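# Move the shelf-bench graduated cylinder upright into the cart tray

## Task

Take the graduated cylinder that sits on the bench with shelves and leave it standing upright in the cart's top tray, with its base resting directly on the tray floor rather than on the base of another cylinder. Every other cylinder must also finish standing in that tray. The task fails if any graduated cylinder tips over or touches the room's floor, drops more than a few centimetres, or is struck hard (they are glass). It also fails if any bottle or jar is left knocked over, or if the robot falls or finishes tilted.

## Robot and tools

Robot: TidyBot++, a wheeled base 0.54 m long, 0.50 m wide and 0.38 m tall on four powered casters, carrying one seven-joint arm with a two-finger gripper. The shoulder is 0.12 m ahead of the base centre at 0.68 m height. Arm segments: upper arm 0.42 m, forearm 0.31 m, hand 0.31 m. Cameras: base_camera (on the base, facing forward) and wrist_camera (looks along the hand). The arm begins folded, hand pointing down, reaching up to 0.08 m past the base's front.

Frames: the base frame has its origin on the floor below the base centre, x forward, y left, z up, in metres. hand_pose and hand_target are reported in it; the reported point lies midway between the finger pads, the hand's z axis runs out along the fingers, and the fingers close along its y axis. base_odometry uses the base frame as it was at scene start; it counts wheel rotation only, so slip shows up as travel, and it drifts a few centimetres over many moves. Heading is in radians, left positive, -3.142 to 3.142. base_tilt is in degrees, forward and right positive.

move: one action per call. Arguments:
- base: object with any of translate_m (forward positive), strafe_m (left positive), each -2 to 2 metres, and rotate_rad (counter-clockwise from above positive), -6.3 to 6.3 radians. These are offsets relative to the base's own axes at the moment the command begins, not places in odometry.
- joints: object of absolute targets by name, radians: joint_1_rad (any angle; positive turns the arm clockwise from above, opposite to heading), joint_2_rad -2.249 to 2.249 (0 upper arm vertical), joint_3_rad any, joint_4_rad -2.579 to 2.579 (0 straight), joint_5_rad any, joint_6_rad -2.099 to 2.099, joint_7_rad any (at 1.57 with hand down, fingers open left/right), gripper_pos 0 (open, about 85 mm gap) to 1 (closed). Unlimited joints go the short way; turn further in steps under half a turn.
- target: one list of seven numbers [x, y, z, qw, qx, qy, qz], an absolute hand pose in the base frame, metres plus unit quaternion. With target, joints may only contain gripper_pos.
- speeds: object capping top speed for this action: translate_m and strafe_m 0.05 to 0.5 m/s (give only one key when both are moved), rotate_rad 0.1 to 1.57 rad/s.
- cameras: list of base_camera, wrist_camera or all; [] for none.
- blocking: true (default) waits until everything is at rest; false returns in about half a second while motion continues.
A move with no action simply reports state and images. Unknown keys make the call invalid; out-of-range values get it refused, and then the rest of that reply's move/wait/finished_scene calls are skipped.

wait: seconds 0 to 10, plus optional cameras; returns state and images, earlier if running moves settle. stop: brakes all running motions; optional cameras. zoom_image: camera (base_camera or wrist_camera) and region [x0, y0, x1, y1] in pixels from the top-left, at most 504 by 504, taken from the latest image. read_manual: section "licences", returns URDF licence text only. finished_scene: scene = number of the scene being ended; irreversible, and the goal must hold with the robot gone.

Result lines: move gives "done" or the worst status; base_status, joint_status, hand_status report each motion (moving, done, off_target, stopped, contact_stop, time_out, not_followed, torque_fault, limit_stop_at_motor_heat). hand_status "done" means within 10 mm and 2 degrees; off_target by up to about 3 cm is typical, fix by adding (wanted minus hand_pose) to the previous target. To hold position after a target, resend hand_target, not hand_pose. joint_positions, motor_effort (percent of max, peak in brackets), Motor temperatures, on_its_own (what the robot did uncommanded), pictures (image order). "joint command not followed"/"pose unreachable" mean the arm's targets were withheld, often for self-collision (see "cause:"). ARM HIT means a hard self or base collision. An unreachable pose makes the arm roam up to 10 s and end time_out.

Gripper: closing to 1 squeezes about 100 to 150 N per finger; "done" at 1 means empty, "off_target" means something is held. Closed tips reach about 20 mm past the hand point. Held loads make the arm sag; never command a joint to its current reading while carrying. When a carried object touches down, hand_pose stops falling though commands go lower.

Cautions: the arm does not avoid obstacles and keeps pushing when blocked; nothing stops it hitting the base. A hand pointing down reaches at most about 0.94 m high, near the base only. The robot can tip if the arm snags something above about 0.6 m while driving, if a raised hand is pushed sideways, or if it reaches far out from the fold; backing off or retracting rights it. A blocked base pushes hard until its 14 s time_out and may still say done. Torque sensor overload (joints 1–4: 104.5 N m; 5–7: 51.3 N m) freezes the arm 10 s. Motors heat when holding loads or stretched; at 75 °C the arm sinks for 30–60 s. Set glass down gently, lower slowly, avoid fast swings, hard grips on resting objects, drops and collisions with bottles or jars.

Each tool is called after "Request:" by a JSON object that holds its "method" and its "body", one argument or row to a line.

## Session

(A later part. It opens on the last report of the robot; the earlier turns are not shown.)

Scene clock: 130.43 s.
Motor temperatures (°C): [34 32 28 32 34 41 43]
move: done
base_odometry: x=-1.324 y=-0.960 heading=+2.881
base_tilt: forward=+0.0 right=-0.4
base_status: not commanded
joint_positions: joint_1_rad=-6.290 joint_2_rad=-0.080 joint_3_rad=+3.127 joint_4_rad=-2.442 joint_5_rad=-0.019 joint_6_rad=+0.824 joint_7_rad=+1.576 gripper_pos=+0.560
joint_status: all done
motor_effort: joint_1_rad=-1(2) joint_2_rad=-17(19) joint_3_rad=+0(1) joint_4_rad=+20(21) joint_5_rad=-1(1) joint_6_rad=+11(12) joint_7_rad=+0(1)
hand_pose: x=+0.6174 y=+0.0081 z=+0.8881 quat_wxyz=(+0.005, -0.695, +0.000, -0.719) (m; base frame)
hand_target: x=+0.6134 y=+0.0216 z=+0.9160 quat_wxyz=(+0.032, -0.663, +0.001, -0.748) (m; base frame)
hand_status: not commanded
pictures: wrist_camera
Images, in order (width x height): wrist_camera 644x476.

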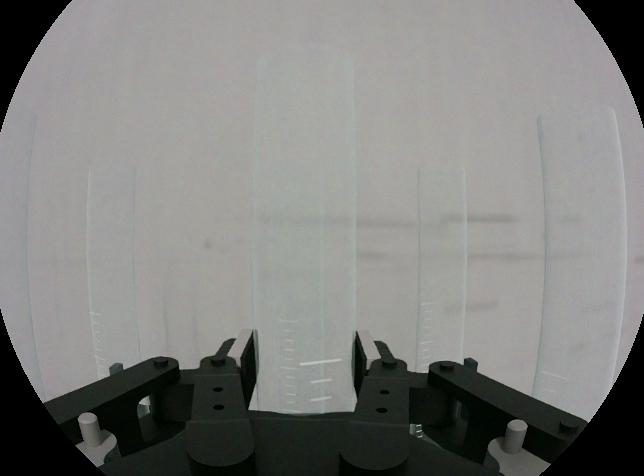

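Request:
{"method": "move", "body": {
  "joints": {"joint_2_rad": -0.066, "joint_4_rad": -2.46, "joint_6_rad": 0.938},
  "cameras": []
}}

Request:
{"method": "move", "body": {
  "joints": {"joint_2_rad": -0.051, "joint_4_rad": -2.471, "joint_6_rad": 0.965},
  "cameras": ["wrist_camera"]
}}

Scene clock: 132.53 s.
Motor temperatures (°C): [34 32 28 32 34 41 43]
move: done
base_odometry: x=-1.324 y=-0.960 heading=+2.881
base_tilt: forward=+0.0 right=-0.4
base_status: not commanded
joint_positions: joint_1_rad=-6.290 joint_2_rad=-0.063 joint_3_rad=+3.127 joint_4_rad=-2.456 joint_5_rad=-0.019 joint_6_rad=+0.851 joint_7_rad=+1.576 gripper_pos=+0.560
joint_status: all done
motor_effort: joint_1_rad=-1(2) joint_2_rad=-18(18) joint_3_rad=+0(1) joint_4_rad=+19(20) joint_5_rad=-1(1) joint_6_rad=+11(12) joint_7_rad=+0(2)
hand_pose: x=+0.6173 y=+0.0079 z=+0.8803 quat_wxyz=(+0.005, -0.697, +0.000, -0.717) (m; base frame)
hand_target: x=+0.6136 y=+0.0216 z=+0.9068 quat_wxyz=(+0.032, -0.665, +0.001, -0.746) (m; base frame)
hand_status: not commanded
pictures: none
No camera images: "cameras" was empty.

Scene clock: 133.13 s.
Motor temperatures (°C): [34 32 28 32 34 41 43]
move: done
base_odometry: x=-1.324 y=-0.960 heading=+2.881
base_tilt: forward=+0.0 right=-0.4
base_status: not commanded
joint_positions: joint_1_rad=-6.290 joint_2_rad=-0.049 joint_3_rad=+3.127 joint_4_rad=-2.466 joint_5_rad=-0.019 joint_6_rad=+0.877 joint_7_rad=+1.576 gripper_pos=+0.560
joint_status: all done
motor_effort: joint_1_rad=-2(2) joint_2_rad=-17(19) joint_3_rad=+0(1) joint_4_rad=+19(20) joint_5_rad=-1(1) joint_6_rad=+11(12) joint_7_rad=+0(1)
hand_pose: x=+0.6176 y=+0.0078 z=+0.8762 quat_wxyz=(+0.005, -0.696, +0.000, -0.718) (m; base frame)
hand_target: x=+0.6138 y=+0.0216 z=+0.9020 quat_wxyz=(+0.032, -0.665, +0.002, -0.746) (m; base frame)
hand_status: not commanded
pictures: wrist_camera
Images, in order (width x height): wrist_camera 644x476.

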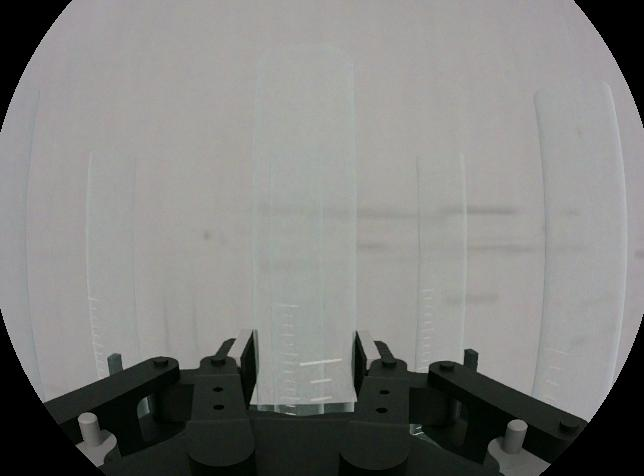

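Request:
{"method": "move", "body": {
  "joints": {"joint_2_rad": -0.043, "joint_4_rad": -2.477, "joint_6_rad": 0.98},
  "cameras": []
}}

Request:
{"method": "move", "body": {
  "joints": {"joint_2_rad": -0.034, "joint_4_rad": -2.484, "joint_6_rad": 0.996},
  "cameras": ["wrist_camera"]
}}

Scene clock: 134.40 s.
Motor temperatures (°C): [34 32 28 32 34 41 43]
move: done
base_odometry: x=-1.324 y=-0.960 heading=+2.881
base_tilt: forward=+0.1 right=-0.3
base_status: not commanded
joint_positions: joint_1_rad=-6.290 joint_2_rad=-0.042 joint_3_rad=+3.127 joint_4_rad=-2.471 joint_5_rad=-0.019 joint_6_rad=+0.892 joint_7_rad=+1.576 gripper_pos=+0.560
joint_status: all done
motor_effort: joint_1_rad=-1(1) joint_2_rad=-18(18) joint_3_rad=+0(1) joint_4_rad=+18(19) joint_5_rad=-1(1) joint_6_rad=+11(12) joint_7_rad=+0(1)
hand_pose: x=+0.6176 y=+0.0077 z=+0.8744 quat_wxyz=(+0.005, -0.695, +0.000, -0.719) (m; base frame)
hand_target: x=+0.6138 y=+0.0215 z=+0.8996 quat_wxyz=(+0.032, -0.665, +0.002, -0.746) (m; base frame)
hand_status: not commanded
pictures: none
No camera images: "cameras" was empty.

Scene clock: 134.93 s.
Motor temperatures (°C): [34 32 28 32 34 41 43]
move: done
base_odometry: x=-1.324 y=-0.960 heading=+2.881
base_tilt: forward=+0.0 right=-0.4
base_status: not commanded
joint_positions: joint_1_rad=-6.290 joint_2_rad=-0.033 joint_3_rad=+3.127 joint_4_rad=-2.478 joint_5_rad=-0.019 joint_6_rad=+0.908 joint_7_rad=+1.576 gripper_pos=+0.560
joint_status: all done
motor_effort: joint_1_rad=+0(1) joint_2_rad=-17(19) joint_3_rad=+1(1) joint_4_rad=+18(19) joint_5_rad=-1(1) joint_6_rad=+11(12) joint_7_rad=-1(1)
hand_pose: x=+0.6176 y=+0.0076 z=+0.8716 quat_wxyz=(+0.005, -0.695, +0.000, -0.719) (m; base frame)
hand_target: x=+0.6138 y=+0.0215 z=+0.8965 quat_wxyz=(+0.032, -0.665, +0.002, -0.746) (m; base frame)
hand_status: not commanded
pictures: wrist_camera
Images, in order (width x height): wrist_camera 644x476.

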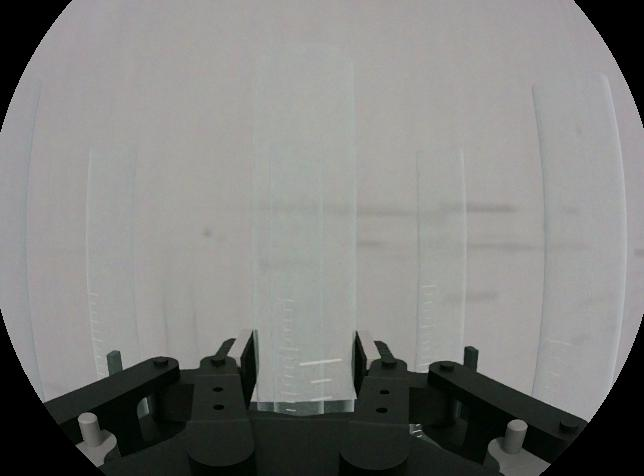

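Request:
{"method": "move", "body": {
  "joints": {"joint_2_rad": -0.025, "joint_4_rad": -2.491, "joint_6_rad": 1.012},
  "cameras": ["wrist_camera"]
}}

Request:
{"method": "zoom_image", "body": {
  "camera": "wrist_camera",
  "region": [230, 20, 380, 120]
}}

Scene clock: 137.60 s.
Motor temperatures (°C): [34 32 28 32 34 41 43]
move: done
base_odometry: x=-1.324 y=-0.960 heading=+2.881
base_tilt: forward=+0.0 right=-0.4
base_status: not commanded
joint_positions: joint_1_rad=-6.290 joint_2_rad=-0.025 joint_3_rad=+3.127 joint_4_rad=-2.485 joint_5_rad=-0.019 joint_6_rad=+0.924 joint_7_rad=+1.576 gripper_pos=+0.560
joint_status: all done
motor_effort: joint_1_rad=+0(1) joint_2_rad=-17(18) joint_3_rad=+0(1) joint_4_rad=+18(19) joint_5_rad=-1(1) joint_6_rad=+11(11) joint_7_rad=+0(1)
hand_pose: x=+0.6174 y=+0.0075 z=+0.8691 quat_wxyz=(+0.005, -0.695, +0.000, -0.719) (m; base frame)
hand_target: x=+0.6136 y=+0.0215 z=+0.8934 quat_wxyz=(+0.032, -0.665, +0.002, -0.746) (m; base frame)
hand_status: not commanded
pictures: wrist_camera
Images, in order (width x height): wrist_camera 644x476.

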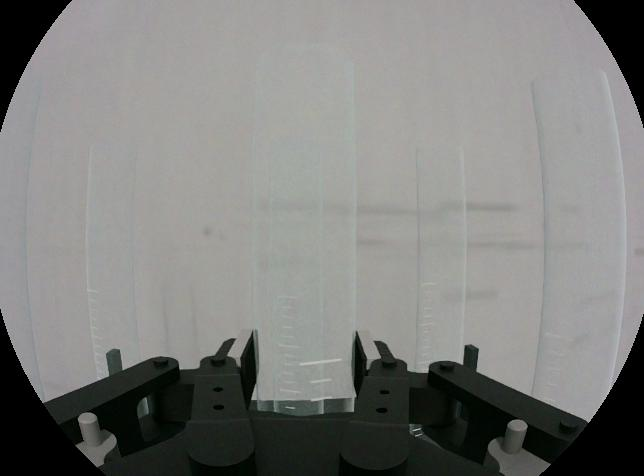

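Scaled by 3.360.

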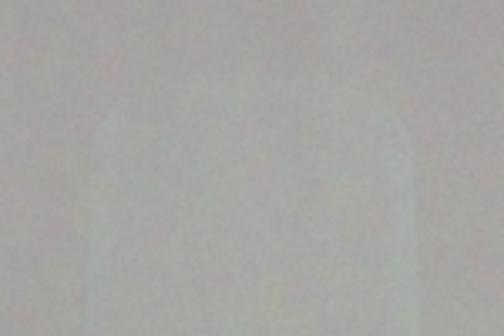

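Request:
{"method": "move", "body": {
  "joints": {"joint_2_rad": -0.017, "joint_4_rad": -2.498, "joint_6_rad": 1.024},
  "cameras": ["wrist_camera"]
}}

Scene clock: 142.57 s.
Motor temperatures (°C): [34 32 28 32 34 41 43]
move: done
base_odometry: x=-1.324 y=-0.960 heading=+2.881
base_tilt: forward=+0.0 right=-0.4
base_status: not commanded
joint_positions: joint_1_rad=-6.290 joint_2_rad=-0.020 joint_3_rad=+3.127 joint_4_rad=-2.489 joint_5_rad=-0.019 joint_6_rad=+0.939 joint_7_rad=+1.576 gripper_pos=+0.560
joint_status: all done
motor_effort: joint_1_rad=+0(1) joint_2_rad=-18(18) joint_3_rad=+0(1) joint_4_rad=+17(18) joint_5_rad=-1(1) joint_6_rad=+11(11) joint_7_rad=-1(1)
hand_pose: x=+0.6172 y=+0.0075 z=+0.8692 quat_wxyz=(+0.005, -0.693, +0.000, -0.721) (m; base frame)
hand_target: x=+0.6134 y=+0.0215 z=+0.8896 quat_wxyz=(+0.032, -0.666, +0.002, -0.745) (m; base frame)
hand_status: not commanded
pictures: wrist_camera
Images, in order (width x height): wrist_camera 644x476.

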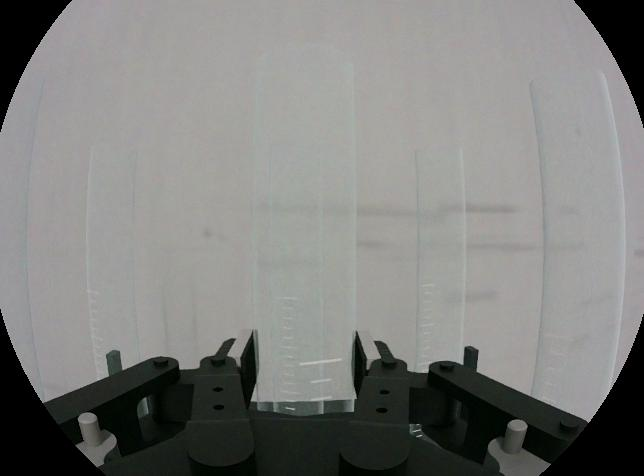

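Request:
{"method": "move", "body": {
  "joints": {"joint_2_rad": -0.012, "joint_4_rad": -2.503, "joint_6_rad": 1.027},
  "cameras": ["wrist_camera"]
}}

Scene clock: 149.60 s.
Motor temperatures (°C): [34 32 28 32 34 41 43]
move: done
base_odometry: x=-1.324 y=-0.960 heading=+2.881
base_tilt: forward=+0.1 right=-0.3
base_status: not commanded
joint_positions: joint_1_rad=-6.290 joint_2_rad=-0.018 joint_3_rad=+3.127 joint_4_rad=-2.491 joint_5_rad=-0.019 joint_6_rad=+0.944 joint_7_rad=+1.576 gripper_pos=+0.560
joint_status: all done
motor_effort: joint_1_rad=-1(1) joint_2_rad=-17(18) joint_3_rad=+0(1) joint_4_rad=+17(18) joint_5_rad=-1(1) joint_6_rad=+10(11) joint_7_rad=+0(1)
hand_pose: x=+0.6171 y=+0.0074 z=+0.8692 quat_wxyz=(+0.005, -0.692, +0.000, -0.722) (m; base frame)
hand_target: x=+0.6133 y=+0.0214 z=+0.8856 quat_wxyz=(+0.032, -0.668, +0.002, -0.743) (m; base frame)
hand_status: not commanded
pictures: wrist_camera
Images, in order (width x height): wrist_camera 644x476.

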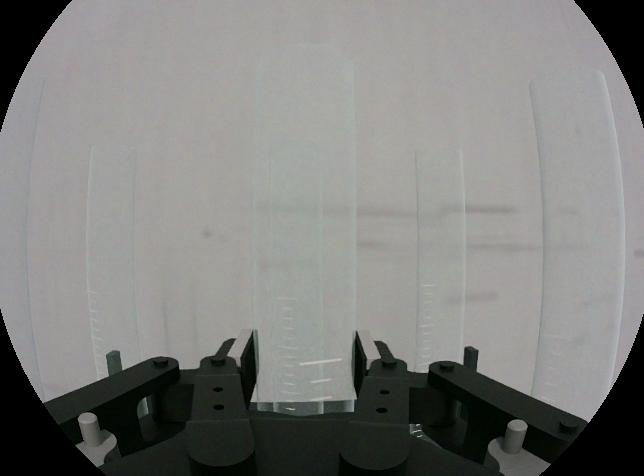

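Request:
{"method": "move", "body": {
  "joints": {"joint_2_rad": -0.006, "joint_4_rad": -2.508, "joint_6_rad": 1.028},
  "cameras": ["wrist_camera"]
}}

Scene clock: 154.40 s.
Motor temperatures (°C): [34 32 28 32 34 41 43]
move: done
base_odometry: x=-1.324 y=-0.960 heading=+2.881
base_tilt: forward=+0.0 right=-0.4
base_status: not commanded
joint_positions: joint_1_rad=-6.290 joint_2_rad=-0.016 joint_3_rad=+3.127 joint_4_rad=-2.492 joint_5_rad=-0.019 joint_6_rad=+0.949 joint_7_rad=+1.576 gripper_pos=+0.560
joint_status: all done
motor_effort: joint_1_rad=+0(1) joint_2_rad=-16(18) joint_3_rad=+1(1) joint_4_rad=+16(17) joint_5_rad=-1(1) joint_6_rad=+9(10) joint_7_rad=+0(1)
hand_pose: x=+0.6171 y=+0.0074 z=+0.8691 quat_wxyz=(+0.005, -0.691, +0.000, -0.722) (m; base frame)
hand_target: x=+0.6134 y=+0.0214 z=+0.8804 quat_wxyz=(+0.032, -0.672, +0.002, -0.740) (m; base frame)
hand_status: not commanded
pictures: wrist_camera
Images, in order (width x height): wrist_camera 644x476.

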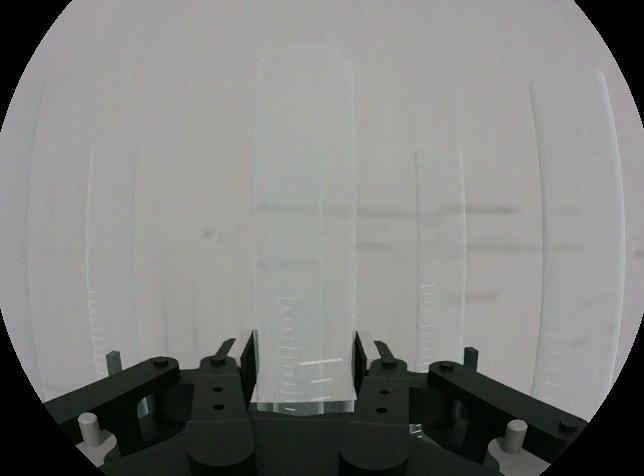

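Request:
{"method": "move", "body": {
  "joints": {"gripper_pos": 0.5},
  "cameras": ["wrist_camera"]
}}

Scene clock: 158.50 s.
Motor temperatures (°C): [34 32 28 32 34 41 43]
move: done
base_odometry: x=-1.324 y=-0.960 heading=+2.881
base_tilt: forward=+0.1 right=-0.3
base_status: not commanded
joint_positions: joint_1_rad=-6.290 joint_2_rad=-0.016 joint_3_rad=+3.127 joint_4_rad=-2.492 joint_5_rad=-0.019 joint_6_rad=+0.949 joint_7_rad=+1.576 gripper_pos=+0.500
joint_status: all done
motor_effort: joint_1_rad=-1(2) joint_2_rad=-16(17) joint_3_rad=+0(1) joint_4_rad=+17(17) joint_5_rad=+0(1) joint_6_rad=+9(9) joint_7_rad=+0(1)
hand_pose: x=+0.6171 y=+0.0074 z=+0.8691 quat_wxyz=(+0.005, -0.691, +0.000, -0.723) (m; base frame)
hand_target: x=+0.6134 y=+0.0214 z=+0.8804 quat_wxyz=(+0.032, -0.672, +0.002, -0.740) (m; base frame)
hand_status: not commanded
pictures: wrist_camera
Images, in order (width x height): wrist_camera 644x476.

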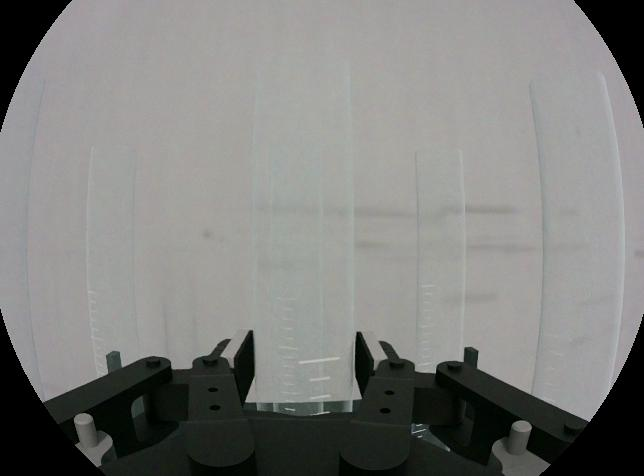

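Request:
{"method": "zoom_image", "body": {
  "camera": "wrist_camera",
  "region": [200, 20, 420, 460]
}}

Scaled by 1.145.

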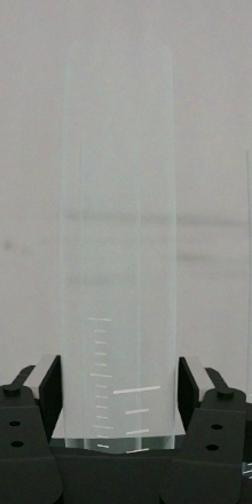

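Request:
{"method": "move", "body": {
  "joints": {"gripper_pos": 0.1},
  "cameras": ["wrist_camera"]
}}

Scene clock: 160.53 s.
Motor temperatures (°C): [34 32 28 32 34 41 43]
move: done
base_odometry: x=-1.324 y=-0.960 heading=+2.881
base_tilt: forward=+0.0 right=-0.4
base_status: not commanded
joint_positions: joint_1_rad=-6.290 joint_2_rad=-0.016 joint_3_rad=+3.127 joint_4_rad=-2.492 joint_5_rad=-0.019 joint_6_rad=+0.949 joint_7_rad=+1.576 gripper_pos=+0.100
joint_status: all done
motor_effort: joint_1_rad=-2(2) joint_2_rad=-16(17) joint_3_rad=+0(1) joint_4_rad=+16(17) joint_5_rad=-1(1) joint_6_rad=+9(9) joint_7_rad=+0(1)
hand_pose: x=+0.6171 y=+0.0074 z=+0.8691 quat_wxyz=(+0.005, -0.691, +0.000, -0.723) (m; base frame)
hand_target: x=+0.6134 y=+0.0214 z=+0.8804 quat_wxyz=(+0.032, -0.672, +0.002, -0.740) (m; base frame)
hand_status: not commanded
pictures: wrist_camera
Images, in order (width x height): wrist_camera 644x476.

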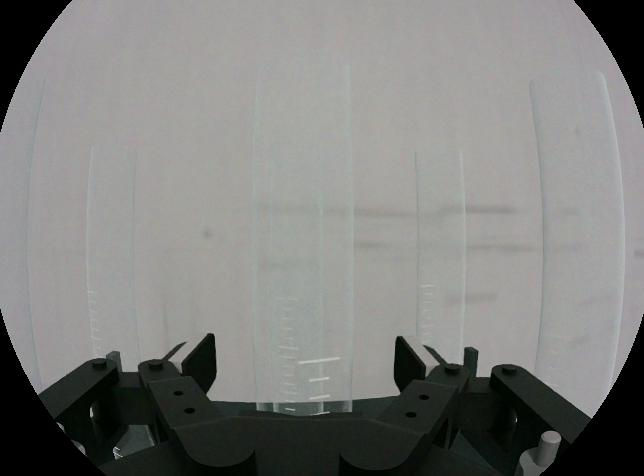

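Request:
{"method": "move", "body": {
  "base": {"translate_m": -0.3},
  "speeds": {"translate_m": 0.15},
  "cameras": ["wrist_camera"]
}}

Scene clock: 164.07 s.
Motor temperatures (°C): [34 32 28 32 34 41 43]
move: done
base_odometry: x=-1.034 y=-1.038 heading=+2.881
base_tilt: forward=+0.0 right=-0.4
base_status: done
joint_positions: joint_1_rad=-6.290 joint_2_rad=-0.008 joint_3_rad=+3.127 joint_4_rad=-2.496 joint_5_rad=-0.019 joint_6_rad=+0.950 joint_7_rad=+1.576 gripper_pos=+0.100
joint_status: not commanded
motor_effort: joint_1_rad=+0(2) joint_2_rad=-16(19) joint_3_rad=+1(1) joint_4_rad=+16(17) joint_5_rad=-1(1) joint_6_rad=+9(10) joint_7_rad=+0(1)
hand_pose: x=+0.6178 y=+0.0074 z=+0.8632 quat_wxyz=(+0.005, -0.695, +0.000, -0.719) (m; base frame)
hand_target: x=+0.6134 y=+0.0214 z=+0.8804 quat_wxyz=(+0.032, -0.672, +0.002, -0.740) (m; base frame)
hand_status: not commanded
pictures: wrist_camera
Images, in order (width x height): wrist_camera 644x476.

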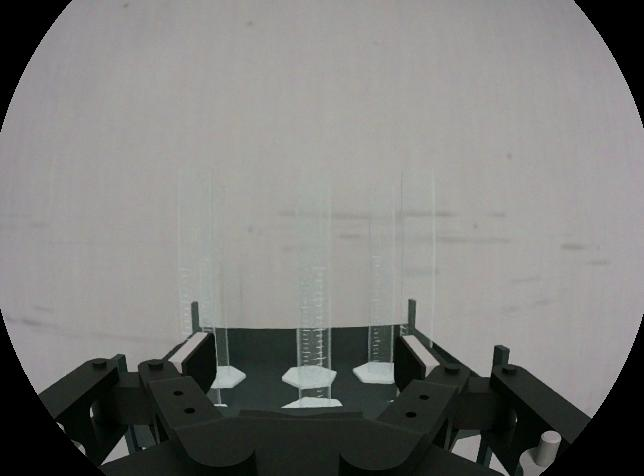

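Request:
{"method": "zoom_image", "body": {
  "camera": "wrist_camera",
  "region": [150, 150, 480, 440]
}}

Scaled by 1.527.

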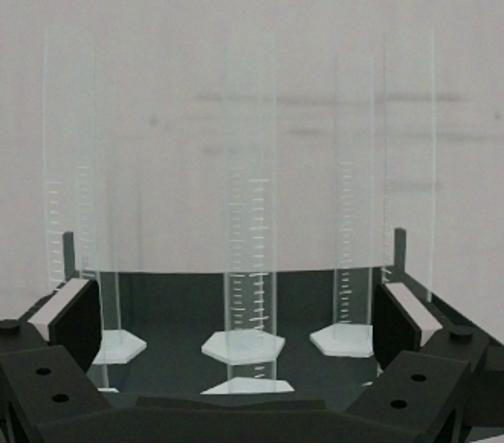

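Request:
{"method": "move", "body": {
  "base": {"translate_m": -0.15},
  "speeds": {"translate_m": 0.3},
  "joints": {"joint_2_rad": -0.6, "joint_4_rad": -2.4, "joint_6_rad": -0.17},
  "cameras": ["all"]
}}

Scene clock: 170.27 s.
Motor temperatures (°C): [34 32 28 32 34 41 43]
move: done
base_odometry: x=-0.889 y=-1.076 heading=+2.881
base_tilt: forward=+0.0 right=-0.4
base_status: done
joint_positions: joint_1_rad=-6.290 joint_2_rad=-0.586 joint_3_rad=+3.127 joint_4_rad=-2.404 joint_5_rad=-0.019 joint_6_rad=-0.090 joint_7_rad=+1.576 gripper_pos=+0.100
joint_status: all done
motor_effort: joint_1_rad=-1(2) joint_2_rad=-2(19) joint_3_rad=+0(1) joint_4_rad=+22(22) joint_5_rad=-1(1) joint_6_rad=+9(11) joint_7_rad=-1(2)
hand_pose: x=+0.4847 y=+0.0102 z=+0.8524 quat_wxyz=(+0.007, -0.816, -0.005, -0.578) (m; base frame)
hand_target: x=+0.4739 y=+0.0160 z=+0.8366 quat_wxyz=(+0.021, -0.833, +0.001, -0.552) (m; base frame)
hand_status: not commanded
pictures: base_camera, wrist_camera
Images, in order (width x height): base_camera 644x364, wrist_camera 644x476.

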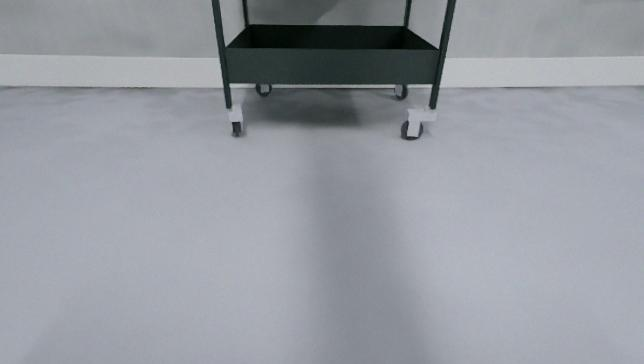

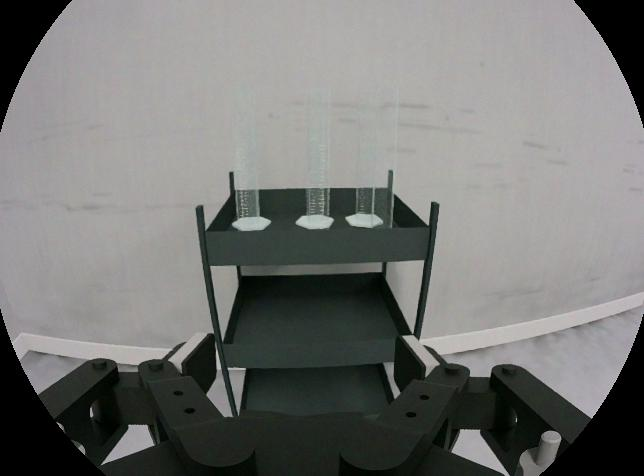

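Request:
{"method": "zoom_image", "body": {
  "camera": "wrist_camera",
  "region": [190, 70, 450, 290]
}}

Request:
{"method": "zoom_image", "body": {
  "camera": "wrist_camera",
  "region": [220, 170, 400, 270]
}}

Scaled by 1.938.

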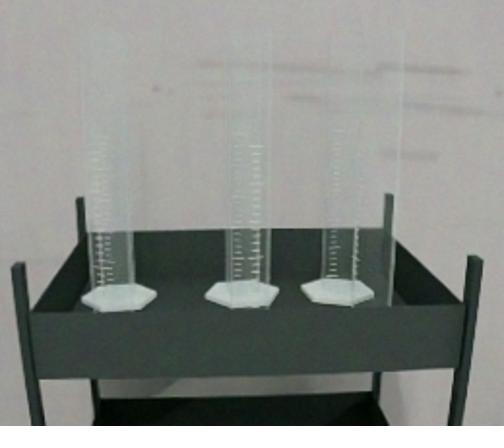

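Scaled by 2.800.

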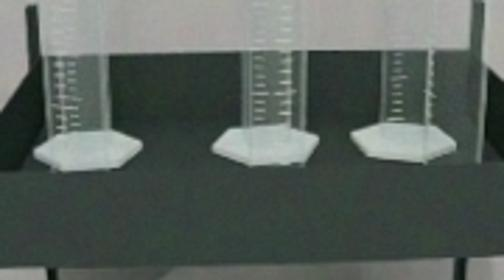

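Request:
{"method": "move", "body": {
  "joints": {"joint_2_rad": -0.1, "joint_4_rad": -1.3, "joint_6_rad": -1.02},
  "cameras": ["wrist_camera"]
}}

Scene clock: 175.50 s.
Motor temperatures (°C): [34 32 28 32 34 41 43]
move: done
base_odometry: x=-0.889 y=-1.076 heading=+2.881
base_tilt: forward=+0.1 right=-0.4
base_status: not commanded
joint_positions: joint_1_rad=-6.290 joint_2_rad=-0.110 joint_3_rad=+3.127 joint_4_rad=-1.303 joint_5_rad=-0.019 joint_6_rad=-0.940 joint_7_rad=+1.576 gripper_pos=+0.100
joint_status: all done
motor_effort: joint_1_rad=+0(2) joint_2_rad=-17(18) joint_3_rad=+0(1) joint_4_rad=+20(23) joint_5_rad=-1(1) joint_6_rad=+8(10) joint_7_rad=+0(2)
hand_pose: x=+0.6279 y=+0.0175 z=+1.0498 quat_wxyz=(+0.013, -0.876, -0.011, -0.483) (m; base frame)
hand_target: x=+0.6174 y=+0.0219 z=+1.0262 quat_wxyz=(+0.019, -0.896, +0.002, -0.444) (m; base frame)
hand_status: not commanded
pictures: wrist_camera
Images, in order (width x height): wrist_camera 644x476.

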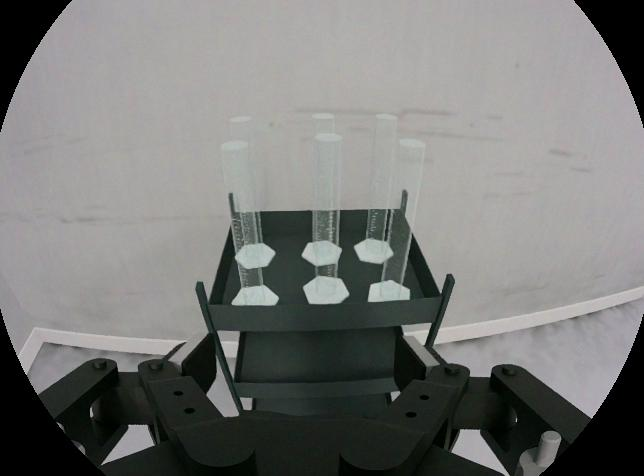

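Request:
{"method": "zoom_image", "body": {
  "camera": "wrist_camera",
  "region": [190, 100, 460, 340]
}}

Request:
{"method": "zoom_image", "body": {
  "camera": "wrist_camera",
  "region": [210, 220, 430, 340]
}}

Scaled by 1.867.

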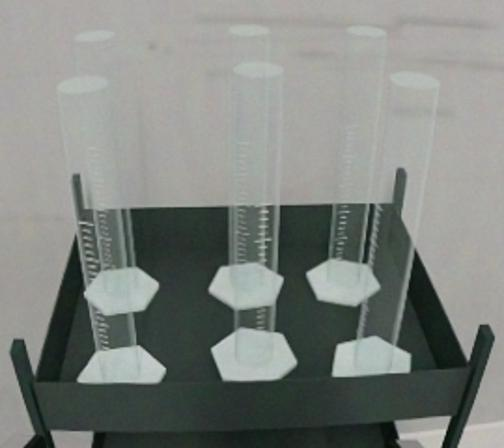

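Scaled by 2.291.

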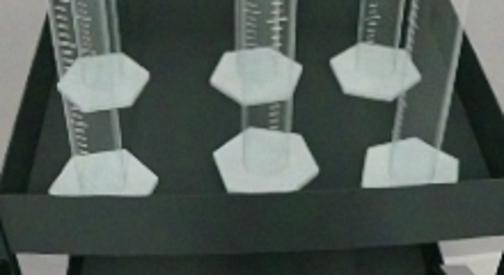

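Request:
{"method": "finished_scene", "body": {
  "scene": 2
}}

The scene is finished: the task was done.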